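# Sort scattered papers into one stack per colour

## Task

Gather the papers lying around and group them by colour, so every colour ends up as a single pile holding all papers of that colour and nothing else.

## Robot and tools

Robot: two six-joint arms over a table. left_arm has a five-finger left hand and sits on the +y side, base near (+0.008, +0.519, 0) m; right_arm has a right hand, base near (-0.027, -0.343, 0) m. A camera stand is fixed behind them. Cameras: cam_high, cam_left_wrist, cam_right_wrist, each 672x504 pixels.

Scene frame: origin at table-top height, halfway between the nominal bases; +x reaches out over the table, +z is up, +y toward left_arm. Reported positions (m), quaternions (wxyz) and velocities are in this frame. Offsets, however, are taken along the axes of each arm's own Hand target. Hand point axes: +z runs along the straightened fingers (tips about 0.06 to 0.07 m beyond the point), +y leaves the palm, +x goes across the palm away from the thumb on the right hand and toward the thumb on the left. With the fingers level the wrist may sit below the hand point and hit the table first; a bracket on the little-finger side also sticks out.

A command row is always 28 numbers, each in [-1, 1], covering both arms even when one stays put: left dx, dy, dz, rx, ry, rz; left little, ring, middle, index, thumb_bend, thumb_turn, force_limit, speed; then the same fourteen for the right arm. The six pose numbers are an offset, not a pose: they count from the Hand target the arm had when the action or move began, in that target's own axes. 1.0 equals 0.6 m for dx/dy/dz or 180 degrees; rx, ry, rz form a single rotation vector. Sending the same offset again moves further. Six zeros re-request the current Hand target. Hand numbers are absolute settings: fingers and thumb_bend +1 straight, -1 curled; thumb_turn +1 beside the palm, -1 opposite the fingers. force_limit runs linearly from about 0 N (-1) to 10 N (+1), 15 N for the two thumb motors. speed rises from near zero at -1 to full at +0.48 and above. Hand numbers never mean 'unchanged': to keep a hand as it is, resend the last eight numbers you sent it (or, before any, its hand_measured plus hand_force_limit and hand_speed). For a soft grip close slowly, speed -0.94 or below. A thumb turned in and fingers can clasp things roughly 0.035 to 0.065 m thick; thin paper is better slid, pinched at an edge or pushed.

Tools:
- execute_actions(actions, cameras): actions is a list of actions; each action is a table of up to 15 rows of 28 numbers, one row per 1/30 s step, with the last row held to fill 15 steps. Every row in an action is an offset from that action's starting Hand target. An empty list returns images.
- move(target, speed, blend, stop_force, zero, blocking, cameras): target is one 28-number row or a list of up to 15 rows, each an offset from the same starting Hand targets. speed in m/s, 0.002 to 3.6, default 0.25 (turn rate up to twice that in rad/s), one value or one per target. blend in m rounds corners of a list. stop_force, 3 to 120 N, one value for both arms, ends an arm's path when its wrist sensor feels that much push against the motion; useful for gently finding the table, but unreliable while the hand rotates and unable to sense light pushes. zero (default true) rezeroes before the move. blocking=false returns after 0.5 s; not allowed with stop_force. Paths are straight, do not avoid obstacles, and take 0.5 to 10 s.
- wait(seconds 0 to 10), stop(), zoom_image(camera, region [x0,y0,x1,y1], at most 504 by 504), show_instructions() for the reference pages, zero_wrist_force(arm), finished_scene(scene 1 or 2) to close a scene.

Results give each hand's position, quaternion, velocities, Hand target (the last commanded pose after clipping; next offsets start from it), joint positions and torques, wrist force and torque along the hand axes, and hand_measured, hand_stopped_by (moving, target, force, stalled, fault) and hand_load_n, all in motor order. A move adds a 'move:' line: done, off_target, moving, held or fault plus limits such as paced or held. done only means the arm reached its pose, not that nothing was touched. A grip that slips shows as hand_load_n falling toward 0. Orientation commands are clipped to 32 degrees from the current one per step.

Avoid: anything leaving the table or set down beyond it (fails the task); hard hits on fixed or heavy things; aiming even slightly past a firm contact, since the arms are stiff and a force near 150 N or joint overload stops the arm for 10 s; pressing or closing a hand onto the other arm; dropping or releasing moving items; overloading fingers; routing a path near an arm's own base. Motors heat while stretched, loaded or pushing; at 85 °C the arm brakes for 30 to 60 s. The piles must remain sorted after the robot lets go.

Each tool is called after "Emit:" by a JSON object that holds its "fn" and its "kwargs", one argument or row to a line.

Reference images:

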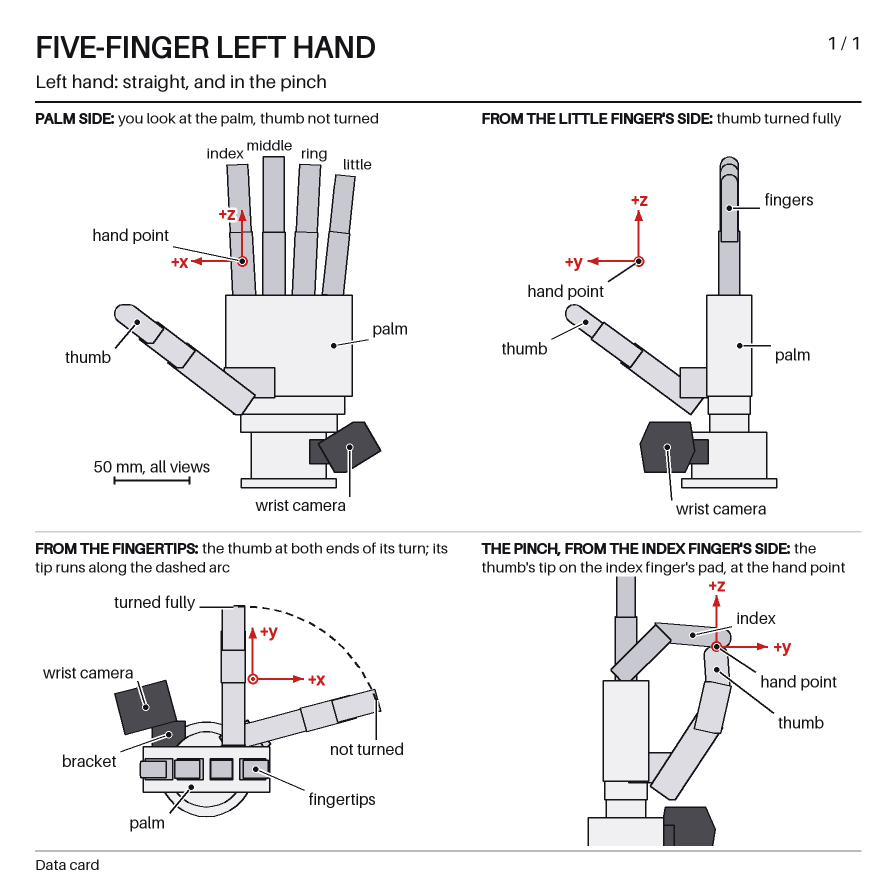

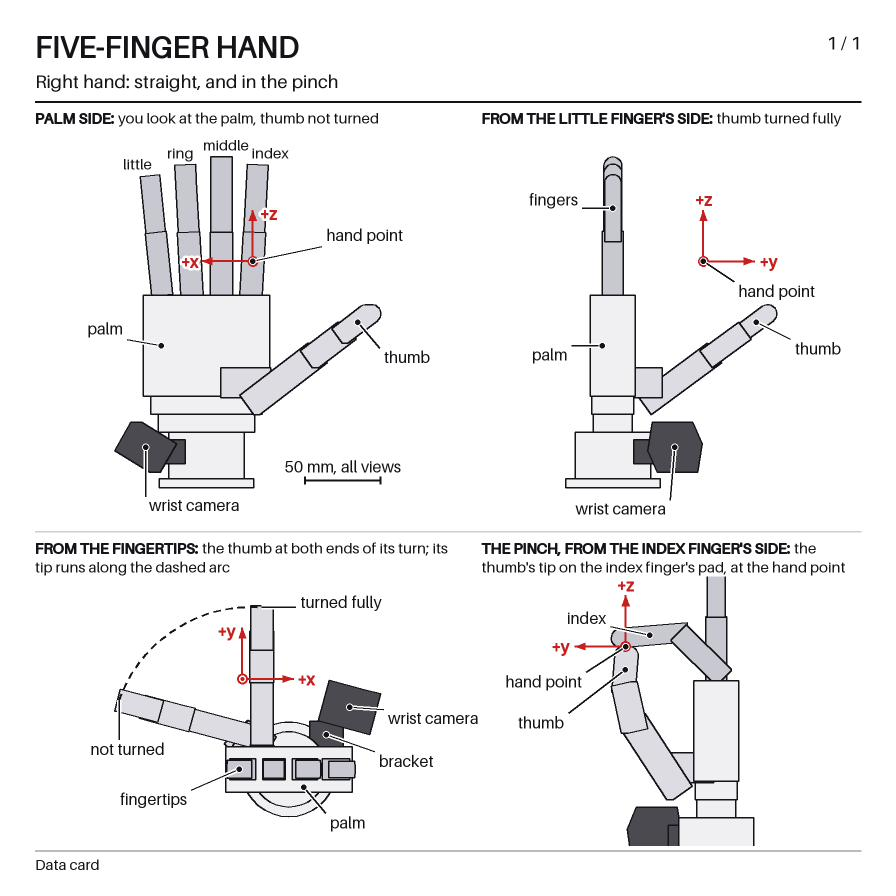

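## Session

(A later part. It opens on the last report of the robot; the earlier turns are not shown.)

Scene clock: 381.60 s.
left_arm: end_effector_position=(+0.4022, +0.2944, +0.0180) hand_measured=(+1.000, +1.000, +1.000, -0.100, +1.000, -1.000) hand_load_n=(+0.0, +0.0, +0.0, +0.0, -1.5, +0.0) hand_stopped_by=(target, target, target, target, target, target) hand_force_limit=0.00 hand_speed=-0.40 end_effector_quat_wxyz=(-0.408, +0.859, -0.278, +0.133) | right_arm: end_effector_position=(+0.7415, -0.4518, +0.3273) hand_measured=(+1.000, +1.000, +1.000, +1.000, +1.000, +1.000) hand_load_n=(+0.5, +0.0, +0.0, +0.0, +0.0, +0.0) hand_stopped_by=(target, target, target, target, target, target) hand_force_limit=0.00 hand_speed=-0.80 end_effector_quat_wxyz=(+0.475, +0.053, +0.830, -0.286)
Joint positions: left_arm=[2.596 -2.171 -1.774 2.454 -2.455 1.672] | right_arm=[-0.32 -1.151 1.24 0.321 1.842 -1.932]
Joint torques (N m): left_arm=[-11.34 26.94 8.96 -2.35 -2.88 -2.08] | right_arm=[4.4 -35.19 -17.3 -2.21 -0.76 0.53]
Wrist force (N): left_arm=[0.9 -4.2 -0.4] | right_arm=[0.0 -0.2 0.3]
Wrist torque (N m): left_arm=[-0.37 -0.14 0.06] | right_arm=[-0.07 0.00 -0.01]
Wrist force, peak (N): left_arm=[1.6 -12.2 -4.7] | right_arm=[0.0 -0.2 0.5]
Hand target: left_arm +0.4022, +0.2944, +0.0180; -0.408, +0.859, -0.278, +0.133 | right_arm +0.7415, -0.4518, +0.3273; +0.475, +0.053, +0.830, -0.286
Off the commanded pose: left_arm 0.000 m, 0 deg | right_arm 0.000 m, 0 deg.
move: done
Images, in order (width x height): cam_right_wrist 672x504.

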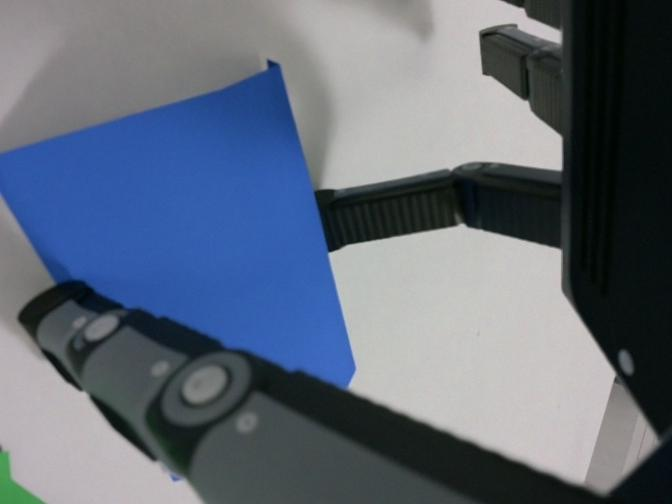

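Going as before. Continue.

Emit:
{"fn": "move", "kwargs": {
  "target": [
    [0,0.0010,0.0009,-0.0055,0,0,1,1,1,-0.15,1,-1,0,-0.4,0,0,0,0,0,0,1,1,1,1,1,1,0,-0.8]
  ],
  "speed": 0.02,
  "cameras": ["cam_right_wrist"]
}}

Emit:
{"fn": "move", "kwargs": {
  "target": [
    [0,-0.0008,-0.0006,0,0,0,1,1,1,-0.18,0.85,-1,-0.5,-0.6,0,0,0,0,0,0,1,1,1,1,1,1,0,-0.8]
  ],
  "speed": 0.02,
  "cameras": ["cam_right_wrist"]
}}

Scene clock: 382.47 s.
left_arm: end_effector_position=(+0.4023, +0.2944, +0.0172) hand_measured=(+1.000, +1.000, +1.000, -0.150, +1.000, -1.000) hand_load_n=(+0.0, -0.5, +0.0, +0.0, +0.0, +0.0) hand_stopped_by=(target, target, target, target, target, target) hand_force_limit=0.00 hand_speed=-0.40 end_effector_quat_wxyz=(-0.400, +0.863, -0.280, +0.130) | right_arm: end_effector_position=(+0.7415, -0.4518, +0.3273) hand_measured=(+1.000, +1.000, +1.000, +1.000, +1.000, +1.000) hand_load_n=(+0.0, +0.0, +0.0, +0.0, +0.0, +0.0) hand_stopped_by=(target, target, target, target, target, target) hand_force_limit=0.00 hand_speed=-0.80 end_effector_quat_wxyz=(+0.475, +0.053, +0.830, -0.286)
Joint positions: left_arm=[2.605 -2.165 -1.776 2.457 -2.437 1.683] | right_arm=[-0.32 -1.151 1.24 0.321 1.842 -1.932]
Joint torques (N m): left_arm=[-2.04 33.07 6.48 -1.06 -2.68 0.62] | right_arm=[4.09 -34.85 -16.47 -2.16 -0.67 0.56]
Wrist force (N): left_arm=[0.8 -1.8 0.0] | right_arm=[0.1 -0.3 0.4]
Wrist torque (N m): left_arm=[-0.24 -0.11 0.02] | right_arm=[-0.08 -0.02 -0.01]
Wrist force, peak (N): left_arm=[1.3 -6.1 -1.0] | right_arm=[0.0 -0.2 0.5]
Hand target: left_arm +0.4023, +0.2944, +0.0172; -0.401, +0.863, -0.280, +0.130 | right_arm +0.7415, -0.4518, +0.3273; +0.475, +0.053, +0.830, -0.286
Off the commanded pose: left_arm 0.000 m, 0 deg | right_arm 0.000 m, 0 deg.
move: done
Images, in order (width x height): cam_right_wrist 672x504.

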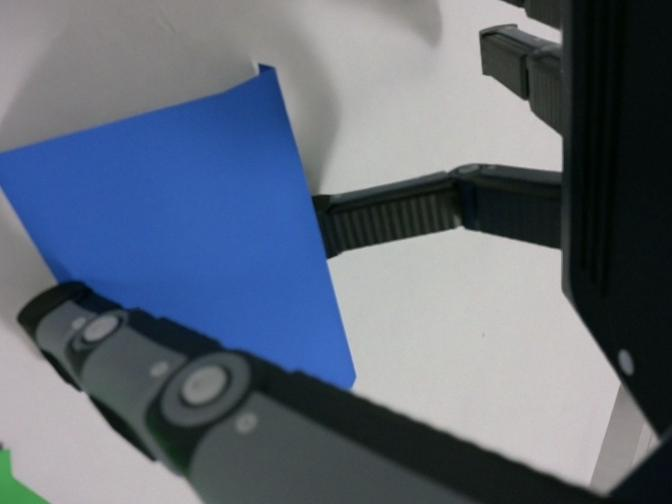

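Scene clock: 383.17 s.
left_arm: end_effector_position=(+0.4023, +0.2945, +0.0178) hand_measured=(+1.000, +1.000, +1.000, -0.180, +0.850, -1.000) hand_load_n=(+0.0, +0.0, +0.0, +0.0, +0.0, +0.0) hand_stopped_by=(target, target, target, target, target, target) hand_force_limit=-0.50 hand_speed=-0.60 end_effector_quat_wxyz=(-0.401, +0.863, -0.280, +0.130) | right_arm: end_effector_position=(+0.7415, -0.4518, +0.3273) hand_measured=(+1.000, +1.000, +1.000, +1.000, +1.000, +1.000) hand_load_n=(+0.0, +0.0, +0.0, +0.0, +0.0, +0.0) hand_stopped_by=(target, target, target, target, target, target) hand_force_limit=0.00 hand_speed=-0.80 end_effector_quat_wxyz=(+0.475, +0.053, +0.830, -0.286)
Joint positions: left_arm=[2.605 -2.164 -1.776 2.456 -2.437 1.683] | right_arm=[-0.32 -1.151 1.24 0.321 1.842 -1.932]
Joint torques (N m): left_arm=[-10.62 39.41 19.65 -3.63 -3.28 -1.06] | right_arm=[4.81 -34.85 -15.76 -2.26 -0.7 0.58]
Wrist force (N): left_arm=[1.0 -0.9 0.1] | right_arm=[0.0 -0.3 0.3]
Wrist torque (N m): left_arm=[-0.15 -0.14 0.01] | right_arm=[-0.08 -0.01 -0.01]
Wrist force, peak (N): left_arm=[1.3 -2.5 -3.5] | right_arm=[-0.1 -0.2 0.5]
Hand target: left_arm +0.4023, +0.2945, +0.0178; -0.401, +0.863, -0.280, +0.130 | right_arm +0.7415, -0.4518, +0.3273; +0.475, +0.053, +0.830, -0.286
Off the commanded pose: left_arm 0.000 m, 0 deg | right_arm 0.000 m, 0 deg.
move: done
Images, in order (width x height): cam_right_wrist 672x504.

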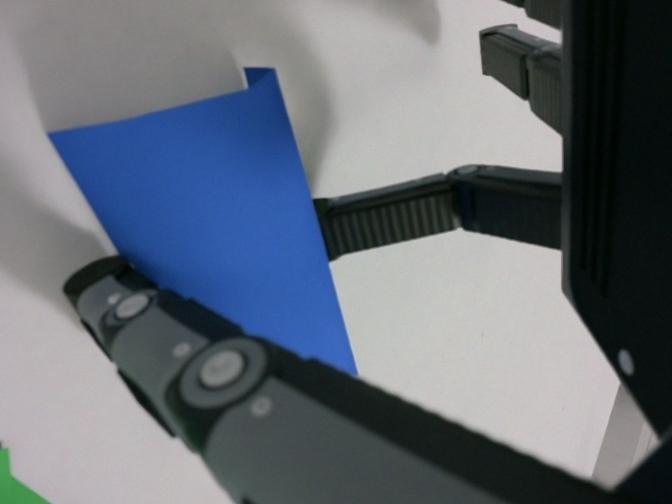

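Emit:
{"fn": "move", "kwargs": {
  "target": [
    [0,0,0,-0.0158,0,0,1,1,1,-0.2,0.7,-1,-0.5,-0.6,0,0,0,0,0,0,1,1,1,1,1,1,0,-0.8]
  ],
  "speed": 0.02,
  "cameras": ["cam_right_wrist"]
}}

Emit:
{"fn": "move", "kwargs": {
  "target": [
    [0,0.0038,0.0037,0,0,0,1,1,1,-0.2,0.7,-1,-0.5,-0.6,0,0,0,0,0,0,1,1,1,1,1,1,0,-0.8]
  ],
  "speed": 0.02,
  "cameras": ["cam_right_wrist"]
}}

Scene clock: 384.83 s.
left_arm: end_effector_position=(+0.4023, +0.2945, +0.0178) hand_measured=(+1.000, +1.000, +1.000, -0.200, +0.700, -1.000) hand_load_n=(+0.0, +0.0, +0.0, +0.0, +0.0, +0.0) hand_stopped_by=(target, target, target, target, target, target) hand_force_limit=-0.50 hand_speed=-0.60 end_effector_quat_wxyz=(-0.379, +0.873, -0.283, +0.123) | right_arm: end_effector_position=(+0.7415, -0.4518, +0.3273) hand_measured=(+1.000, +1.000, +1.000, +1.000, +1.000, +1.000) hand_load_n=(+0.0, +0.0, +0.0, +0.0, -0.5, +0.0) hand_stopped_by=(target, target, target, target, target, target) hand_force_limit=0.00 hand_speed=-0.80 end_effector_quat_wxyz=(+0.475, +0.053, +0.830, -0.286)
Joint positions: left_arm=[2.631 -2.144 -1.78 2.459 -2.385 1.714] | right_arm=[-0.32 -1.151 1.24 0.321 1.842 -1.932]
Joint torques (N m): left_arm=[-5.37 32.78 6.95 -0.64 -2.84 0.53] | right_arm=[4.7 -36.26 -15.6 -2.31 -0.7 0.54]
Wrist force (N): left_arm=[1.1 -1.1 0.5] | right_arm=[0.0 -0.2 0.2]
Wrist torque (N m): left_arm=[-0.17 -0.16 -0.01] | right_arm=[-0.05 -0.01 0.00]
Wrist force, peak (N): left_arm=[1.2 -1.2 0.5] | right_arm=[0.0 -0.4 0.5]
Hand target: left_arm +0.4023, +0.2945, +0.0178; -0.379, +0.873, -0.283, +0.123 | right_arm +0.7415, -0.4518, +0.3273; +0.475, +0.053, +0.830, -0.286
Off the commanded pose: left_arm 0.000 m, 0 deg | right_arm 0.000 m, 0 deg.
move: done
Images, in order (width x height): cam_right_wrist 672x504.

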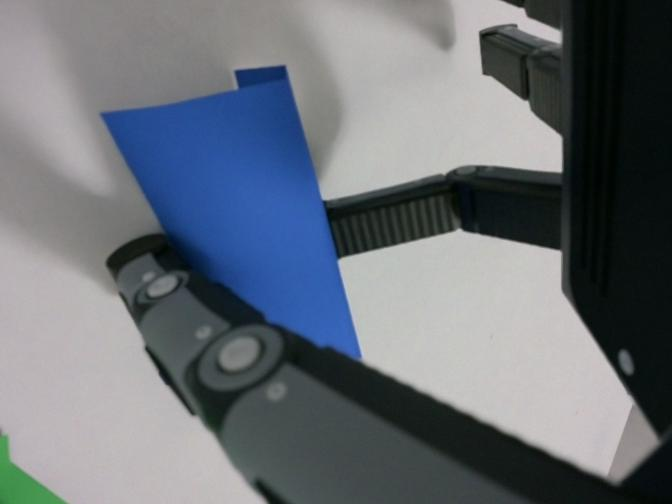

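Scene clock: 385.53 s.
left_arm: end_effector_position=(+0.4023, +0.2945, +0.0146) hand_measured=(+1.000, +1.000, +1.000, -0.200, +0.700, -1.000) hand_load_n=(+0.0, +0.0, +0.0, +0.0, +0.0, +0.0) hand_stopped_by=(target, target, target, target, target, target) hand_force_limit=-0.50 hand_speed=-0.60 end_effector_quat_wxyz=(-0.379, +0.873, -0.283, +0.123) | right_arm: end_effector_position=(+0.7415, -0.4518, +0.3273) hand_measured=(+1.000, +1.000, +1.000, +1.000, +1.000, +1.000) hand_load_n=(+0.0, +0.0, +0.0, +0.0, +0.0, +0.0) hand_stopped_by=(target, target, target, target, target, target) hand_force_limit=0.00 hand_speed=-0.80 end_effector_quat_wxyz=(+0.475, +0.053, +0.830, -0.286)
Joint positions: left_arm=[2.631 -2.15 -1.782 2.466 -2.385 1.714] | right_arm=[-0.32 -1.151 1.24 0.321 1.842 -1.932]
Joint torques (N m): left_arm=[-8.7 33.9 6.24 -1.77 -3.23 0.59] | right_arm=[4.96 -36.42 -14.95 -2.24 -0.76 0.52]
Wrist force (N): left_arm=[1.1 -1.8 -0.4] | right_arm=[0.1 -0.2 0.4]
Wrist torque (N m): left_arm=[-0.20 -0.17 0.00] | right_arm=[-0.06 -0.03 0.00]
Wrist force, peak (N): left_arm=[1.1 -1.8 -0.4] | right_arm=[0.0 -0.3 0.6]
Hand target: left_arm +0.4023, +0.2945, +0.0146; -0.379, +0.873, -0.283, +0.123 | right_arm +0.7415, -0.4518, +0.3273; +0.475, +0.053, +0.830, -0.286
Off the commanded pose: left_arm 0.000 m, 0 deg | right_arm 0.000 m, 0 deg.
move: done
Images, in order (width x height): cam_right_wrist 672x504.

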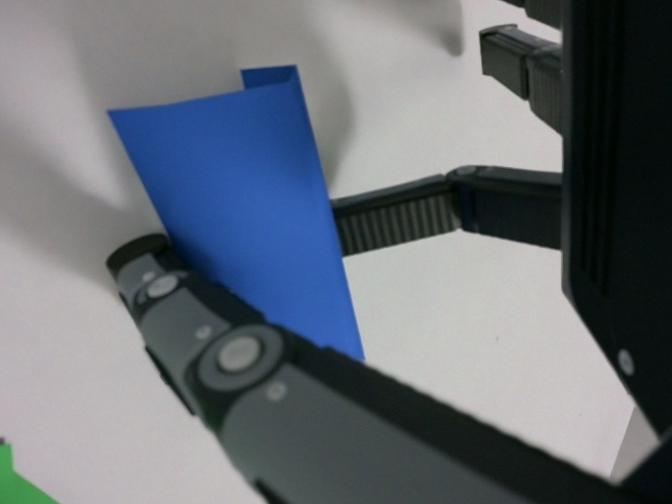

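Emit:
{"fn": "move", "kwargs": {
  "target": [
    [0,0.0004,0.0004,0,0,0,1,1,1,-0.2,0.55,-1,-0.5,-0.6,0,0,0,0,0,0,1,1,1,1,1,1,0,-0.8]
  ],
  "speed": 0.02,
  "cameras": ["cam_right_wrist"]
}}

Emit:
{"fn": "move", "kwargs": {
  "target": [
    [0,0,0,0,0,0,1,1,1,-0.27,0.45,-1,-0.5,-0.6,0,0,0,0,0,0,1,1,1,1,1,1,0,-0.8]
  ],
  "speed": 0.02,
  "cameras": ["cam_right_wrist"]
}}

Scene clock: 386.37 s.
left_arm: end_effector_position=(+0.4023, +0.2945, +0.0143) hand_measured=(+1.000, +1.000, +1.000, -0.200, +0.550, -1.000) hand_load_n=(-0.5, +0.0, +0.0, +0.0, +0.0, +0.0) hand_stopped_by=(target, target, target, target, target, target) hand_force_limit=-0.50 hand_speed=-0.60 end_effector_quat_wxyz=(-0.379, +0.873, -0.283, +0.123) | right_arm: end_effector_position=(+0.7415, -0.4518, +0.3273) hand_measured=(+1.000, +1.000, +1.000, +1.000, +1.000, +1.000) hand_load_n=(+0.0, +0.0, +0.0, +0.0, +0.0, +0.0) hand_stopped_by=(target, target, target, target, target, target) hand_force_limit=0.00 hand_speed=-0.80 end_effector_quat_wxyz=(+0.475, +0.053, +0.830, -0.286)
Joint positions: left_arm=[2.631 -2.15 -1.782 2.467 -2.385 1.715] | right_arm=[-0.32 -1.151 1.24 0.321 1.842 -1.932]
Joint torques (N m): left_arm=[-0.28 27.11 5.55 -0.75 -2.78 2.92] | right_arm=[5.32 -35.07 -15.6 -2.24 -0.71 0.36]
Wrist force (N): left_arm=[1.0 -1.6 -0.1] | right_arm=[0.0 -0.4 0.4]
Wrist torque (N m): left_arm=[-0.16 -0.17 -0.01] | right_arm=[-0.09 -0.02 -0.01]
Wrist force, peak (N): left_arm=[1.1 -2.0 -0.4] | right_arm=[0.0 -0.3 0.5]
Hand target: left_arm +0.4023, +0.2945, +0.0143; -0.379, +0.873, -0.283, +0.123 | right_arm +0.7415, -0.4518, +0.3273; +0.475, +0.053, +0.830, -0.286
Off the commanded pose: left_arm 0.000 m, 0 deg | right_arm 0.000 m, 0 deg.
move: done
Images, in order (width x height): cam_right_wrist 672x504.

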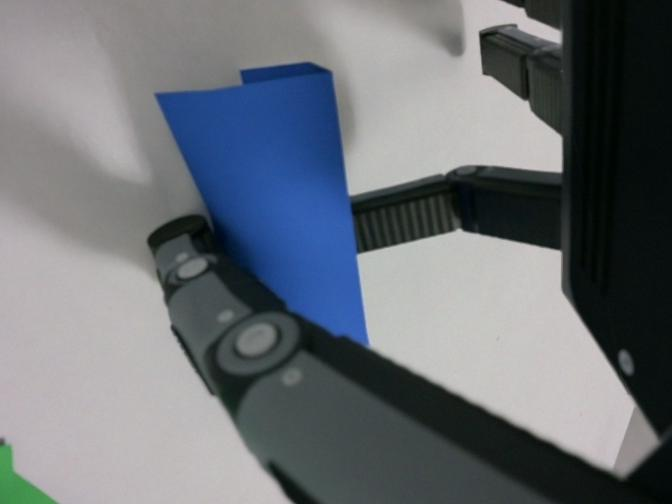

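Scene clock: 386.87 s.
left_arm: end_effector_position=(+0.4023, +0.2945, +0.0143) hand_measured=(+1.000, +1.000, +1.000, -0.270, +0.450, -1.000) hand_load_n=(+0.0, +0.0, +0.0, +0.0, +0.5, +0.0) hand_stopped_by=(target, target, target, target, target, target) hand_force_limit=-0.50 hand_speed=-0.60 end_effector_quat_wxyz=(-0.379, +0.873, -0.283, +0.123) | right_arm: end_effector_position=(+0.7415, -0.4518, +0.3273) hand_measured=(+1.000, +1.000, +1.000, +1.000, +1.000, +1.000) hand_load_n=(+0.0, +0.0, +0.0, +0.0, +0.0, -0.5) hand_stopped_by=(target, target, target, target, target, target) hand_force_limit=0.00 hand_speed=-0.80 end_effector_quat_wxyz=(+0.475, +0.053, +0.830, -0.286)
Joint positions: left_arm=[2.631 -2.15 -1.782 2.467 -2.385 1.715] | right_arm=[-0.32 -1.151 1.24 0.321 1.842 -1.932]
Joint torques (N m): left_arm=[5.06 28.11 5.38 -0.87 -2.55 3.07] | right_arm=[4.82 -36.52 -15.83 -2.39 -0.73 0.67]
Wrist force (N): left_arm=[0.9 -1.1 0.4] | right_arm=[-0.1 -0.3 0.4]
Wrist torque (N m): left_arm=[-0.16 -0.14 -0.02] | right_arm=[-0.07 -0.01 -0.01]
Wrist force, peak (N): left_arm=[1.1 -1.4 0.1] | right_arm=[-0.1 -0.4 0.5]
Hand target: left_arm +0.4023, +0.2945, +0.0143; -0.379, +0.873, -0.283, +0.123 | right_arm +0.7415, -0.4518, +0.3273; +0.475, +0.053, +0.830, -0.286
Off the commanded pose: left_arm 0.000 m, 0 deg | right_arm 0.000 m, 0 deg.
move: done
Images, in order (width x height): cam_right_wrist 672x504.

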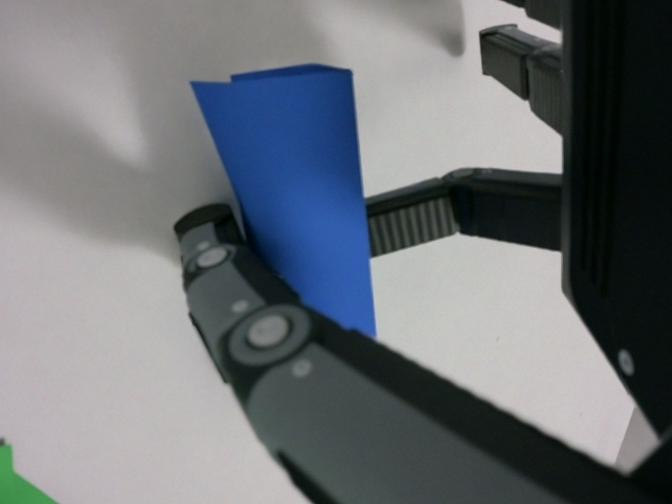

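Emit:
{"fn": "move", "kwargs": {
  "target": [
    [0,0,0,0,0,0,1,1,1,-0.3,0.38,-1,-0.5,-0.6,0,0,0,0,0,0,1,1,1,1,1,1,0,-0.8]
  ],
  "speed": 0.02,
  "cameras": ["cam_right_wrist"]
}}

Emit:
{"fn": "move", "kwargs": {
  "target": [
    [0,0,0,0,0,0,1,1,1,-0.35,0.33,-1,-0.5,-0.6,0,0,0,0,0,0,1,1,1,1,1,1,0,-0.8]
  ],
  "speed": 0.02,
  "cameras": ["cam_right_wrist"]
}}

Emit:
{"fn": "move", "kwargs": {
  "target": [
    [0,0,0,0,0,0,1,1,1,-0.6,0.33,-1,0,-0.6,0,0,0,0,0,0,1,1,1,1,1,1,0,-0.8]
  ],
  "speed": 0.02,
  "cameras": ["cam_right_wrist"]
}}

Scene clock: 387.53 s.
left_arm: end_effector_position=(+0.4023, +0.2945, +0.0143) hand_measured=(+1.000, +1.000, +1.000, -0.300, +0.380, -1.000) hand_load_n=(+0.0, +0.0, +0.0, +0.0, +0.0, +0.0) hand_stopped_by=(target, target, target, target, target, target) hand_force_limit=-0.50 hand_speed=-0.60 end_effector_quat_wxyz=(-0.379, +0.873, -0.283, +0.123) | right_arm: end_effector_position=(+0.7415, -0.4518, +0.3273) hand_measured=(+1.000, +1.000, +1.000, +1.000, +1.000, +1.000) hand_load_n=(+0.0, +0.0, +0.0, +0.0, +0.0, +0.0) hand_stopped_by=(target, target, target, target, target, target) hand_force_limit=0.00 hand_speed=-0.80 end_effector_quat_wxyz=(+0.475, +0.053, +0.830, -0.286)
Joint positions: left_arm=[2.631 -2.15 -1.782 2.467 -2.385 1.715] | right_arm=[-0.32 -1.151 1.24 0.321 1.842 -1.932]
Joint torques (N m): left_arm=[9.15 28.56 6.03 -1.44 -2.18 2.98] | right_arm=[4.3 -35.93 -15.94 -2.37 -0.77 0.51]
Wrist force (N): left_arm=[1.1 -1.1 0.2] | right_arm=[0.0 -0.2 0.3]
Wrist torque (N m): left_arm=[-0.16 -0.18 -0.01] | right_arm=[-0.05 -0.01 0.00]
Wrist force, peak (N): left_arm=[1.3 -1.1 0.3] | right_arm=[0.0 -0.3 0.5]
Hand target: left_arm +0.4023, +0.2945, +0.0143; -0.379, +0.873, -0.283, +0.123 | right_arm +0.7415, -0.4518, +0.3273; +0.475, +0.053, +0.830, -0.286
Off the commanded pose: left_arm 0.000 m, 0 deg | right_arm 0.000 m, 0 deg.
move: done
Images, in order (width x height): cam_right_wrist 672x504.

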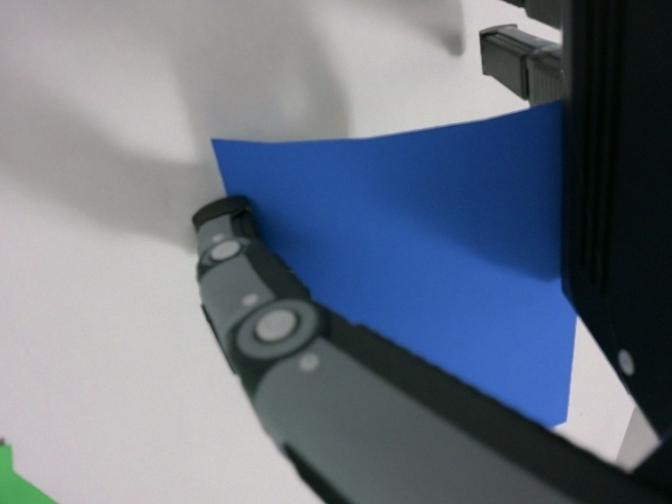

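Scene clock: 388.03 s.
left_arm: end_effector_position=(+0.4023, +0.2945, +0.0143) hand_measured=(+1.000, +1.000, +1.000, -0.350, +0.330, -1.000) hand_load_n=(+0.0, +0.0, +0.0, +0.0, +0.0, +0.0) hand_stopped_by=(target, target, target, target, target, target) hand_force_limit=-0.50 hand_speed=-0.60 end_effector_quat_wxyz=(-0.379, +0.873, -0.283, +0.123) | right_arm: end_effector_position=(+0.7415, -0.4518, +0.3273) hand_measured=(+1.000, +1.000, +1.000, +1.000, +1.000, +1.000) hand_load_n=(+0.0, +0.0, +0.0, +0.0, +0.0, -0.5) hand_stopped_by=(target, target, target, target, target, target) hand_force_limit=0.00 hand_speed=-0.80 end_effector_quat_wxyz=(+0.475, +0.053, +0.830, -0.286)
Joint positions: left_arm=[2.631 -2.15 -1.782 2.467 -2.385 1.715] | right_arm=[-0.32 -1.151 1.24 0.321 1.842 -1.932]
Joint torques (N m): left_arm=[10.02 27.96 7 -1.81 -1.79 2.94] | right_arm=[5.14 -35.76 -14.97 -2.37 -0.79 0.56]
Wrist force (N): left_arm=[0.9 -1.1 0.3] | right_arm=[-0.1 -0.3 0.3]
Wrist torque (N m): left_arm=[-0.15 -0.15 -0.02] | right_arm=[-0.08 0.00 -0.02]
Wrist force, peak (N): left_arm=[1.1 -1.2 0.1] | right_arm=[-0.1 -0.2 0.5]
Hand target: left_arm +0.4023, +0.2945, +0.0143; -0.379, +0.873, -0.283, +0.123 | right_arm +0.7415, -0.4518, +0.3273; +0.475, +0.053, +0.830, -0.286
Off the commanded pose: left_arm 0.000 m, 0 deg | right_arm 0.000 m, 0 deg.
move: done
Images, in order (width x height): cam_right_wrist 672x504.

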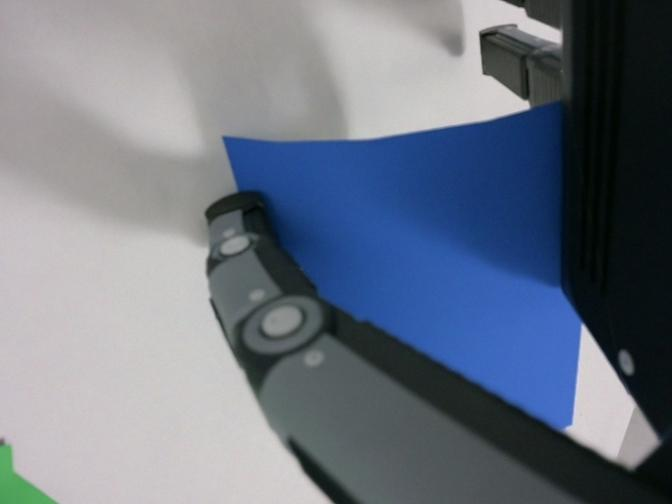

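Scene clock: 388.53 s.
left_arm: end_effector_position=(+0.4023, +0.2945, +0.0143) hand_measured=(+1.000, +1.000, +1.000, -0.456, +0.332, -1.000) hand_load_n=(+0.0, +0.0, +0.0, +4.5, +6.5, -0.5) hand_stopped_by=(target, target, target, force, target, target) hand_force_limit=0.00 hand_speed=-0.60 end_effector_quat_wxyz=(-0.379, +0.873, -0.283, +0.123) | right_arm: end_effector_position=(+0.7415, -0.4518, +0.3273) hand_measured=(+1.000, +1.000, +1.000, +1.000, +1.000, +1.000) hand_load_n=(+0.0, +0.0, +0.0, +0.0, +0.0, +0.0) hand_stopped_by=(target, target, target, target, target, target) hand_force_limit=0.00 hand_speed=-0.80 end_effector_quat_wxyz=(+0.475, +0.053, +0.830, -0.286)
Joint positions: left_arm=[2.631 -2.15 -1.782 2.467 -2.385 1.715] | right_arm=[-0.32 -1.151 1.24 0.321 1.842 -1.932]
Joint torques (N m): left_arm=[10.12 28.45 7.02 -2.11 -1.63 2.86] | right_arm=[4.8 -35.63 -15.87 -2.15 -1 0.56]
Wrist force (N): left_arm=[1.0 -1.0 0.5] | right_arm=[0.0 -0.3 0.3]
Wrist torque (N m): left_arm=[-0.15 -0.15 -0.01] | right_arm=[-0.07 -0.01 -0.01]
Wrist force, peak (N): left_arm=[1.1 -1.2 0.5] | right_arm=[0.0 -0.3 0.4]
Hand target: left_arm +0.4023, +0.2945, +0.0143; -0.379, +0.873, -0.283, +0.123 | right_arm +0.7415, -0.4518, +0.3273; +0.475, +0.053, +0.830, -0.286
Off the commanded pose: left_arm 0.000 m, 0 deg | right_arm 0.000 m, 0 deg.
move: done
Images, in order (width x height): cam_right_wrist 672x504.

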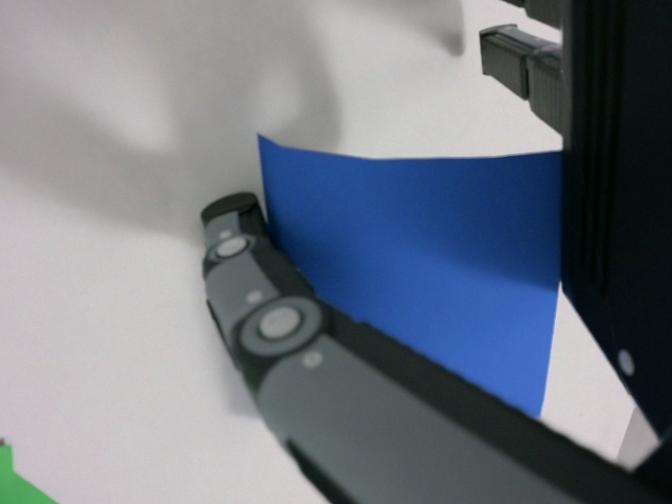

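Emit:
{"fn": "move", "kwargs": {
  "target": [0,-0.1036,-0.0966,0,0,0,1,1,1,-0.6,0.33,-1,0,-0.6,0,0,0,0,0,0,1,1,1,1,1,1,0,-0.8],
  "speed": 0.08,
  "cameras": ["cam_right_wrist","cam_high"]
}}

Scene clock: 390.10 s.
left_arm: end_effector_position=(+0.4024, +0.2946, +0.0993) hand_measured=(+1.000, +1.000, +1.000, -0.456, +0.332, -1.000) hand_load_n=(+0.0, +0.0, +0.0, +4.5, +6.5, -0.5) hand_stopped_by=(target, target, target, force, target, target) hand_force_limit=0.00 hand_speed=-0.60 end_effector_quat_wxyz=(-0.379, +0.873, -0.283, +0.123) | right_arm: end_effector_position=(+0.7415, -0.4518, +0.3273) hand_measured=(+1.000, +1.000, +1.000, +1.000, +1.000, +1.000) hand_load_n=(+0.0, +0.0, +0.0, +0.0, +0.0, +0.0) hand_stopped_by=(target, target, target, target, target, target) hand_force_limit=0.00 hand_speed=-0.80 end_effector_quat_wxyz=(+0.475, +0.053, +0.830, -0.286)
Joint positions: left_arm=[2.631 -2.02 -1.72 2.275 -2.385 1.715] | right_arm=[-0.32 -1.151 1.24 0.321 1.842 -1.932]
Joint torques (N m): left_arm=[6.88 25.84 7.47 -0.45 0.6 -1.49] | right_arm=[4.67 -35.53 -15.07 -2.28 -0.67 0.5]
Wrist force (N): left_arm=[0.8 -1.0 0.2] | right_arm=[-0.1 -0.1 0.4]
Wrist torque (N m): left_arm=[-0.14 -0.15 -0.02] | right_arm=[-0.05 0.00 0.00]
Wrist force, peak (N): left_arm=[0.6 -1.9 -0.6] | right_arm=[-0.1 -0.2 0.6]
Hand target: left_arm +0.4023, +0.2946, +0.0993; -0.379, +0.873, -0.283, +0.123 | right_arm +0.7415, -0.4518, +0.3273; +0.475, +0.053, +0.830, -0.286
Off the commanded pose: left_arm 0.000 m, 0 deg | right_arm 0.000 m, 0 deg.
move: done
Images, in order (width x height): cam_high 672x504, cam_right_wrist 672x504.

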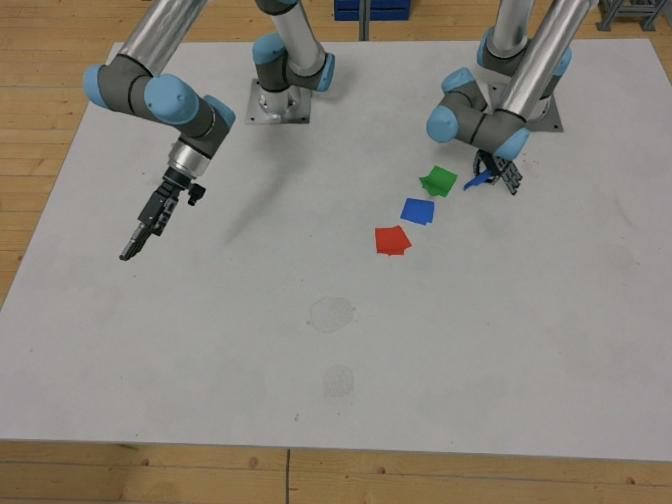

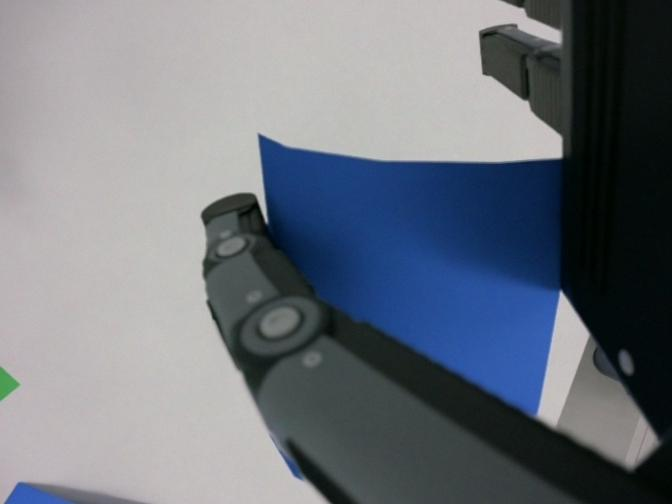

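Emit:
{"fn": "move", "kwargs": {
  "target": [0.1887,0.1720,-0.1357,0,0.2682,0.2501,1,1,1,-0.6,0.33,-1,0,-0.6,0,0,0,0,0,0,1,1,1,1,1,1,0,-0.8],
  "speed": 0.16,
  "cameras": ["cam_right_wrist","cam_high"]
}}

Scene clock: 394.30 s.
left_arm: end_effector_position=(+0.4179, +0.1230, +0.0795) hand_measured=(+1.000, +1.000, +1.000, -0.456, +0.332, -1.000) hand_load_n=(+0.0, +0.0, +0.0, +5.0, +6.5, -0.5) hand_stopped_by=(target, target, target, force, target, target) hand_force_limit=0.00 hand_speed=-0.60 end_effector_quat_wxyz=(+0.251, -0.578, +0.712, -0.310) | right_arm: end_effector_position=(+0.7415, -0.4518, +0.3273) hand_measured=(+1.000, +1.000, +1.000, +1.000, +1.000, +1.000) hand_load_n=(+0.0, +0.0, +0.0, +0.0, +0.0, +0.0) hand_stopped_by=(target, target, target, target, target, target) hand_force_limit=0.00 hand_speed=-0.80 end_effector_quat_wxyz=(+0.475, +0.053, +0.830, -0.286)
Joint positions: left_arm=[2.588 -1.923 -1.744 2.883 -1.833 2.888] | right_arm=[-0.32 -1.151 1.24 0.321 1.842 -1.932]
Joint torques (N m): left_arm=[-4.03 36.98 10.89 -2.31 -1.46 -0.95] | right_arm=[4.11 -35.57 -16.39 -2.26 -0.75 0.41]
Wrist force (N): left_arm=[0.2 -0.8 0.0] | right_arm=[-0.1 -0.1 0.4]
Wrist torque (N m): left_arm=[-0.04 0.03 0.04] | right_arm=[-0.05 0.00 -0.01]
Wrist force, peak (N): left_arm=[0.9 -1.4 0.3] | right_arm=[-0.1 -0.2 0.6]
Hand target: left_arm +0.4178, +0.1229, +0.0795; +0.251, -0.578, +0.712, -0.310 | right_arm +0.7415, -0.4518, +0.3273; +0.475, +0.053, +0.830, -0.286
Off the commanded pose: left_arm 0.000 m, 0 deg | right_arm 0.000 m, 0 deg.
move: done
Images, in order (width x height): cam_high 672x504, cam_right_wrist 672x504.

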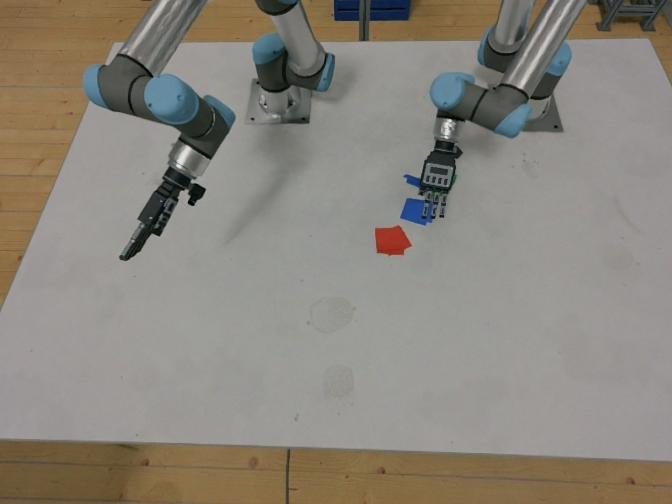

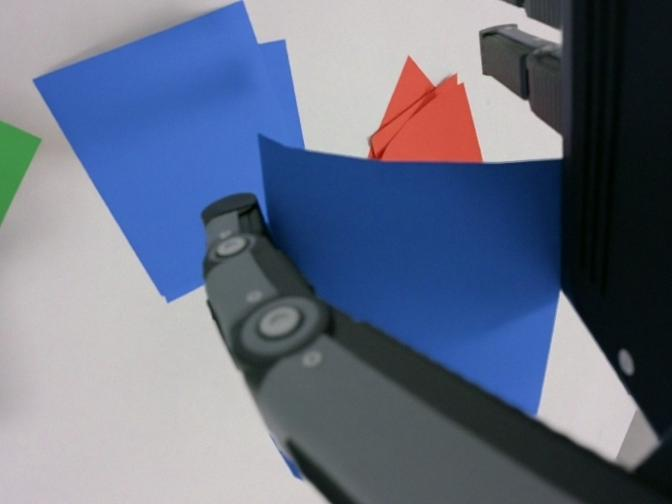

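Emit:
{"fn": "move", "kwargs": {
  "target": [0,0.0603,0.0563,0,0,0,1,1,1,-0.6,0.33,-1,0,-0.6,0,0,0,0,0,0,1,1,1,1,1,1,0,-0.8],
  "speed": 0.08,
  "cameras": ["cam_right_wrist"]
}}

Scene clock: 395.43 s.
left_arm: end_effector_position=(+0.4178, +0.1229, +0.0299) hand_measured=(+1.000, +1.000, +1.000, -0.456, +0.332, -1.000) hand_load_n=(+0.0, +0.0, +0.0, +4.5, +6.5, -0.5) hand_stopped_by=(target, target, target, force, target, target) hand_force_limit=0.00 hand_speed=-0.60 end_effector_quat_wxyz=(+0.251, -0.578, +0.712, -0.310) | right_arm: end_effector_position=(+0.7415, -0.4518, +0.3273) hand_measured=(+1.000, +1.000, +1.000, +1.000, +1.000, +1.000) hand_load_n=(+0.0, +0.0, -0.5, +0.0, +0.0, +0.0) hand_stopped_by=(target, target, target, target, target, target) hand_force_limit=0.00 hand_speed=-0.80 end_effector_quat_wxyz=(+0.475, +0.053, +0.830, -0.286)
Joint positions: left_arm=[2.588 -1.989 -1.797 3.003 -1.833 2.888] | right_arm=[-0.32 -1.151 1.24 0.321 1.842 -1.932]
Joint torques (N m): left_arm=[-11.12 35.31 23.78 -1.38 1.79 2.69] | right_arm=[4.78 -36.04 -16.23 -2.16 -0.78 0.46]
Wrist force (N): left_arm=[0.3 -0.7 -0.2] | right_arm=[0.0 -0.2 0.4]
Wrist torque (N m): left_arm=[-0.04 0.00 0.06] | right_arm=[-0.06 0.00 -0.01]
Wrist force, peak (N): left_arm=[0.1 -1.7 -0.3] | right_arm=[-0.1 -0.3 0.4]
Hand target: left_arm +0.4178, +0.1229, +0.0300; +0.251, -0.578, +0.712, -0.310 | right_arm +0.7415, -0.4518, +0.3273; +0.475, +0.053, +0.830, -0.286
Off the commanded pose: left_arm 0.000 m, 0 deg | right_arm 0.000 m, 0 deg.
move: done
Images, in order (width x height): cam_right_wrist 672x504.

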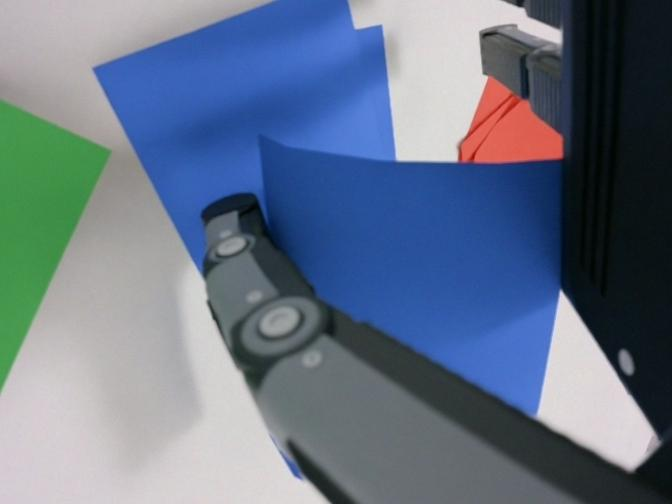

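Emit:
{"fn": "move", "kwargs": {
  "target": [
    [-0.0333,0.0353,-0.0378,0,0,0,1,1,1,-0.6,0.33,-1,0,-0.6,0,0,0,0,0,0,1,1,1,1,1,1,0,-0.8],
    [-0.0333,0.0438,-0.0298,0,0,0,1,1,1,-0.6,0.33,-1,0,-0.6,0,0,0,0,0,0,1,1,1,1,1,1,0,-0.8]
  ],
  "speed": 0.06,
  "cameras": ["cam_right_wrist"]
}}

Scene clock: 397.07 s.
left_arm: end_effector_position=(+0.3916, +0.1489, +0.0229) hand_measured=(+1.000, +1.000, +1.000, -0.456, +0.332, -1.000) hand_load_n=(+0.0, -0.5, +0.0, +4.5, +6.5, -0.5) hand_stopped_by=(target, target, target, force, target, target) hand_force_limit=0.00 hand_speed=-0.60 end_effector_quat_wxyz=(+0.251, -0.578, +0.712, -0.310) | right_arm: end_effector_position=(+0.7415, -0.4518, +0.3273) hand_measured=(+1.000, +1.000, +1.000, +1.000, +1.000, +1.000) hand_load_n=(+0.0, +0.0, +0.0, +0.0, +0.0, +0.0) hand_stopped_by=(target, target, target, target, target, target) hand_force_limit=0.00 hand_speed=-0.80 end_effector_quat_wxyz=(+0.475, +0.053, +0.830, -0.286)
Joint positions: left_arm=[2.608 -1.925 -1.918 3.062 -1.819 2.903] | right_arm=[-0.32 -1.151 1.24 0.321 1.842 -1.932]
Joint torques (N m): left_arm=[-10.94 34.8 24.74 -2.09 -2.27 -2.04] | right_arm=[4.23 -34.97 -16.57 -2.27 -0.78 0.4]
Wrist force (N): left_arm=[0.2 -1.0 0.4] | right_arm=[-0.1 -0.2 0.4]
Wrist torque (N m): left_arm=[-0.08 0.00 -0.10] | right_arm=[-0.07 0.00 -0.01]
Wrist force, peak (N): left_arm=[0.8 -1.5 0.5] | right_arm=[0.1 -0.1 0.6]
Hand target: left_arm +0.3916, +0.1488, +0.0229; +0.251, -0.578, +0.712, -0.310 | right_arm +0.7415, -0.4518, +0.3273; +0.475, +0.053, +0.830, -0.286
Off the commanded pose: left_arm 0.000 m, 0 deg | right_arm 0.000 m, 0 deg.
move: done
Images, in order (width x height): cam_right_wrist 672x504.

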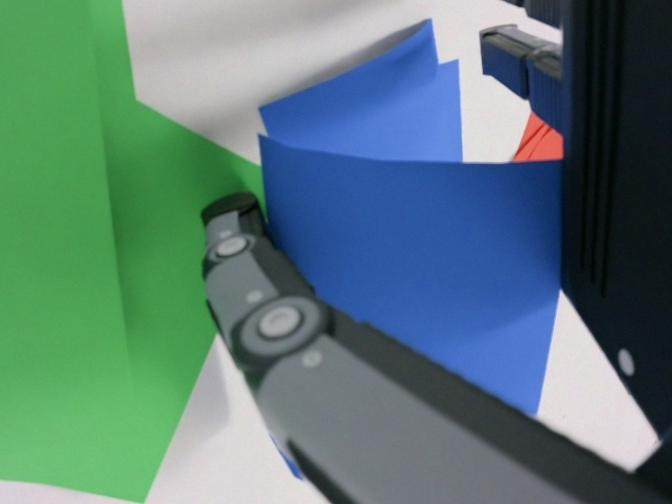

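Emit:
{"fn": "move", "kwargs": {
  "target": [0.0078,-0.0022,0.0121,0,0,0,1,1,1,-0.6,0.33,-1,0,-0.6,0,0,0,0,0,0,1,1,1,1,1,1,0,-0.8],
  "speed": 0.02,
  "cameras": ["cam_right_wrist"]
}}

Scene clock: 398.10 s.
left_arm: end_effector_position=(+0.3968, +0.1429, +0.0189) hand_measured=(+1.000, +1.000, +1.000, -0.456, +0.332, -1.000) hand_load_n=(+0.0, +0.0, +0.0, +4.5, +6.5, -0.5) hand_stopped_by=(target, target, target, force, target, target) hand_force_limit=0.00 hand_speed=-0.60 end_effector_quat_wxyz=(+0.251, -0.578, +0.712, -0.310) | right_arm: end_effector_position=(+0.7415, -0.4518, +0.3273) hand_measured=(+1.000, +1.000, +1.000, +1.000, +1.000, +1.000) hand_load_n=(+0.0, +0.0, +0.0, -0.5, +0.0, +0.0) hand_stopped_by=(target, target, target, target, target, target) hand_force_limit=0.00 hand_speed=-0.80 end_effector_quat_wxyz=(+0.475, +0.053, +0.830, -0.286)
Joint positions: left_arm=[2.602 -1.947 -1.897 3.063 -1.823 2.898] | right_arm=[-0.32 -1.151 1.24 0.321 1.842 -1.932]
Joint torques (N m): left_arm=[-2.71 35.57 8.08 0.43 -1.73 -1.11] | right_arm=[4.36 -36.62 -15.62 -2.26 -0.61 0.24]
Wrist force (N): left_arm=[0.5 -0.7 0.6] | right_arm=[0.0 -0.2 0.4]
Wrist torque (N m): left_arm=[-0.06 -0.02 0.02] | right_arm=[-0.06 -0.01 -0.01]
Wrist force, peak (N): left_arm=[0.4 -0.9 0.7] | right_arm=[0.0 0.0 0.6]
Hand target: left_arm +0.3967, +0.1430, +0.0189; +0.251, -0.578, +0.712, -0.310 | right_arm +0.7415, -0.4518, +0.3273; +0.475, +0.053, +0.830, -0.286
Off the commanded pose: left_arm 0.000 m, 0 deg | right_arm 0.000 m, 0 deg.
move: done
Images, in order (width x height): cam_right_wrist 672x504.

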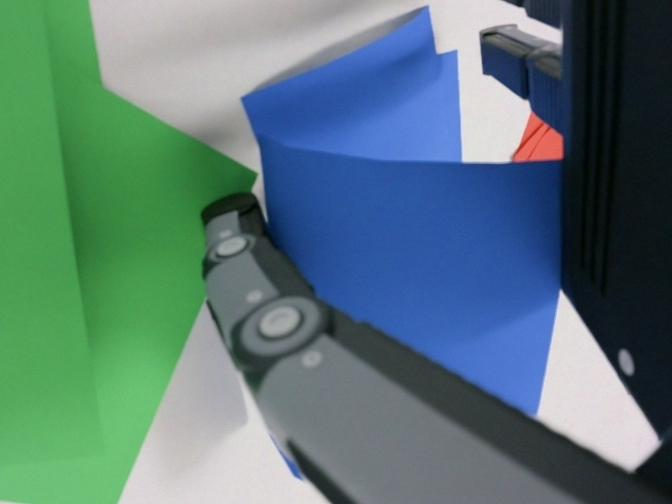

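Emit:
{"fn": "zoom_image", "kwargs": {
  "camera": "cam_right_wrist",
  "region": [180, 0, 560, 200]
}}

Scaled by 1.326 from the camera's 672x504 image, which has a finer 960x720 frame.

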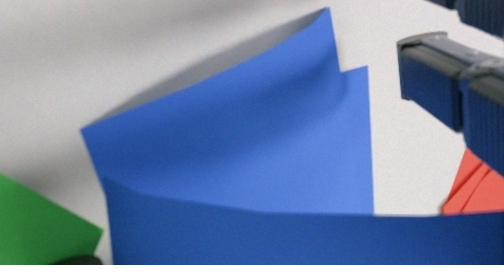

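Emit:
{"fn": "move", "kwargs": {
  "target": [0,-0.0488,-0.0455,0,0,0,1,1,1,-0.6,0.33,-1,0,-0.6,0,0,0,0,0,0,1,1,1,1,1,1,0,-0.8],
  "speed": 0.06,
  "cameras": ["cam_right_wrist","cam_high"]
}}

Scene clock: 399.73 s.
left_arm: end_effector_position=(+0.3968, +0.1430, +0.0590) hand_measured=(+1.000, +1.000, +1.000, -0.456, +0.332, -1.000) hand_load_n=(+0.0, +0.0, +0.0, +5.0, +6.5, -0.5) hand_stopped_by=(target, target, target, force, target, target) hand_force_limit=0.00 hand_speed=-0.60 end_effector_quat_wxyz=(+0.251, -0.578, +0.712, -0.310) | right_arm: end_effector_position=(+0.7415, -0.4518, +0.3273) hand_measured=(+1.000, +1.000, +1.000, +1.000, +1.000, +1.000) hand_load_n=(+0.0, +0.0, +0.0, +0.0, +0.0, -0.5) hand_stopped_by=(target, target, target, target, target, target) hand_force_limit=0.00 hand_speed=-0.80 end_effector_quat_wxyz=(+0.475, +0.053, +0.830, -0.286)
Joint positions: left_arm=[2.602 -1.887 -1.857 2.963 -1.823 2.898] | right_arm=[-0.32 -1.151 1.24 0.321 1.842 -1.932]
Joint torques (N m): left_arm=[9.86 21.77 9.42 0.96 1.98 2.66] | right_arm=[4.9 -35.84 -15.47 -2.3 -0.61 0.43]
Wrist force (N): left_arm=[0.3 -0.7 0.4] | right_arm=[-0.2 -0.2 0.3]
Wrist torque (N m): left_arm=[-0.04 0.00 0.00] | right_arm=[-0.06 0.01 -0.02]
Wrist force, peak (N): left_arm=[0.3 -1.4 0.0] | right_arm=[-0.1 -0.4 0.5]
Hand target: left_arm +0.3967, +0.1430, +0.0590; +0.251, -0.578, +0.712, -0.310 | right_arm +0.7415, -0.4518, +0.3273; +0.475, +0.053, +0.830, -0.286
Off the commanded pose: left_arm 0.000 m, 0 deg | right_arm 0.000 m, 0 deg.
move: done
Images, in order (width x height): cam_high 672x504, cam_right_wrist 672x504.

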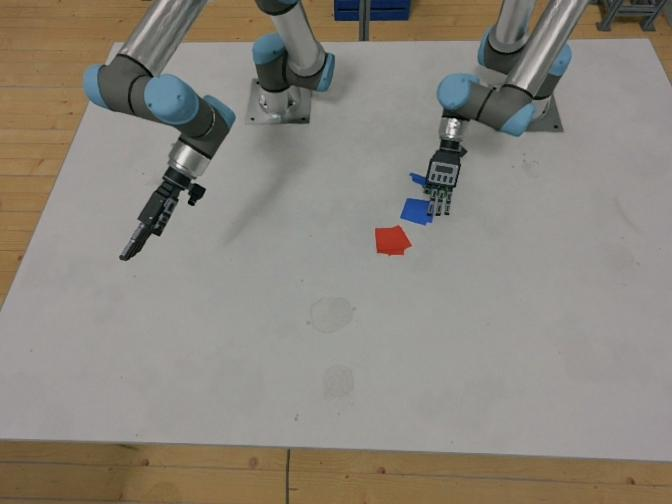

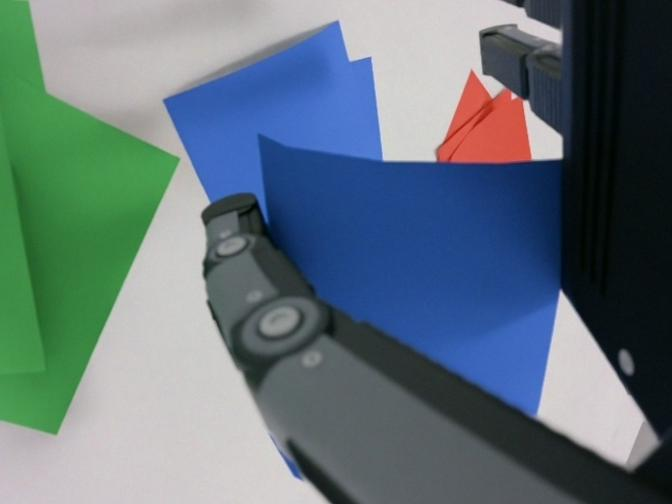

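Emit:
{"fn": "zoom_image", "kwargs": {
  "camera": "cam_high",
  "region": [350, 150, 490, 270]
}}

Scaled by 3.600 from the camera's 672x504 image, which has a finer 960x720 frame.

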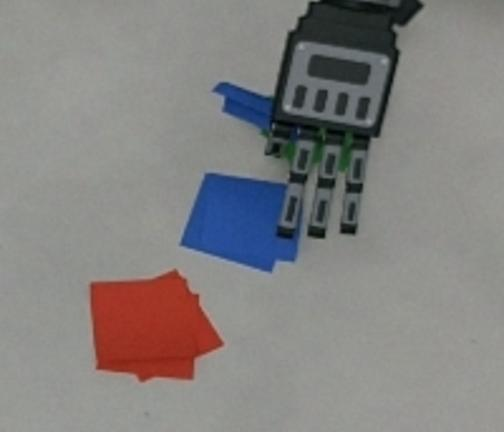

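Emit:
{"fn": "move", "kwargs": {
  "target": [0.0173,0.0033,0.0673,0,0,0,1,1,1,-0.6,0.33,-1,0,-0.6,0,0,0,0,0,0,1,1,1,1,1,1,0,-0.8],
  "speed": 0.06,
  "cameras": ["cam_right_wrist","cam_high"]
}}

Emit:
{"fn": "zoom_image", "kwargs": {
  "camera": "cam_high",
  "region": [380, 160, 460, 240]
}}

Scene clock: 403.80 s.
left_arm: end_effector_position=(+0.4222, +0.1269, +0.0300) hand_measured=(+1.000, +1.000, +1.000, -0.456, +0.332, -1.000) hand_load_n=(+0.0, +0.0, +0.0, +5.0, +6.5, -0.5) hand_stopped_by=(target, target, target, force, target, target) hand_force_limit=0.00 hand_speed=-0.60 end_effector_quat_wxyz=(+0.251, -0.578, +0.712, -0.310) | right_arm: end_effector_position=(+0.7415, -0.4518, +0.3273) hand_measured=(+1.000, +1.000, +1.000, +1.000, +1.000, +1.000) hand_load_n=(+0.0, +0.0, +0.0, +0.0, +0.0, -0.5) hand_stopped_by=(target, target, target, target, target, target) hand_force_limit=0.00 hand_speed=-0.80 end_effector_quat_wxyz=(+0.475, +0.053, +0.830, -0.286)
Joint positions: left_arm=[2.602 -1.988 -1.799 3.005 -1.823 2.898] | right_arm=[-0.32 -1.151 1.24 0.321 1.842 -1.932]
Joint torques (N m): left_arm=[-10.63 38.32 9.26 -2.01 -2.43 -2.1] | right_arm=[4.98 -35.96 -15.39 -2.2 -0.83 0.41]
Wrist force (N): left_arm=[0.5 -1.0 0.1] | right_arm=[0.0 -0.2 0.3]
Wrist torque (N m): left_arm=[-0.10 -0.03 0.08] | right_arm=[-0.07 -0.01 0.00]
Wrist force, peak (N): left_arm=[0.8 -0.9 0.5] | right_arm=[0.0 -0.3 0.6]
Hand target: left_arm +0.4222, +0.1270, +0.0300; +0.251, -0.578, +0.712, -0.310 | right_arm +0.7415, -0.4518, +0.3273; +0.475, +0.053, +0.830, -0.286
Off the commanded pose: left_arm 0.000 m, 0 deg | right_arm 0.000 m, 0 deg.
move: done
Images, in order (width x height): cam_high 672x504, cam_right_wrist 672x504.

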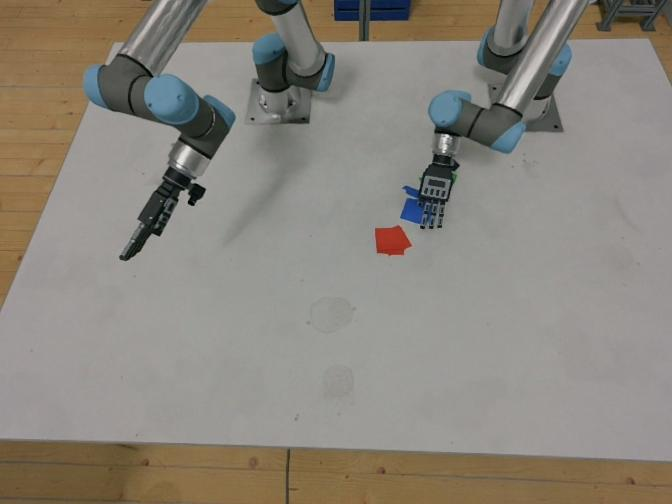

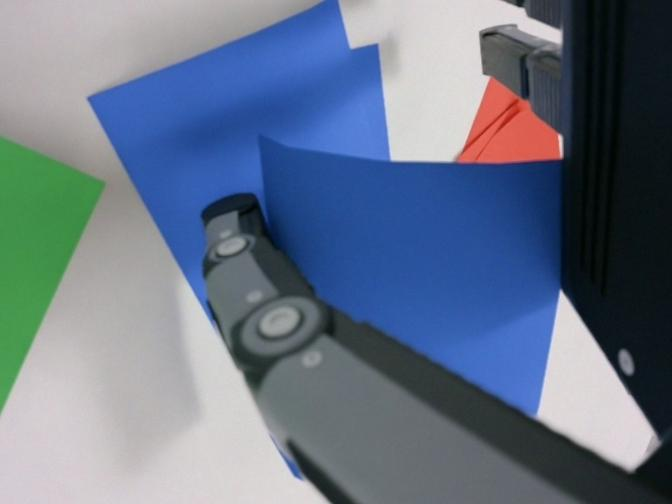

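Scaled by 6.300 from the camera's 672x504 image, which has a finer 960x720 frame.

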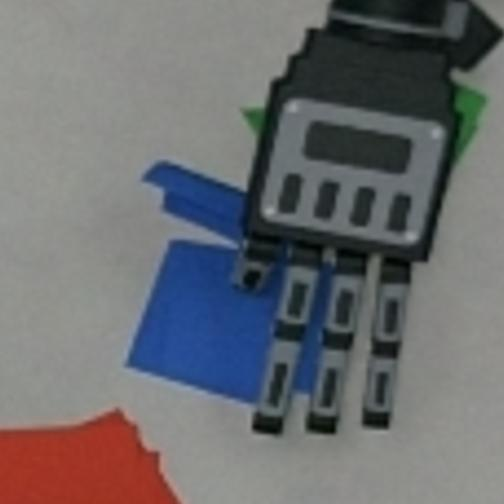

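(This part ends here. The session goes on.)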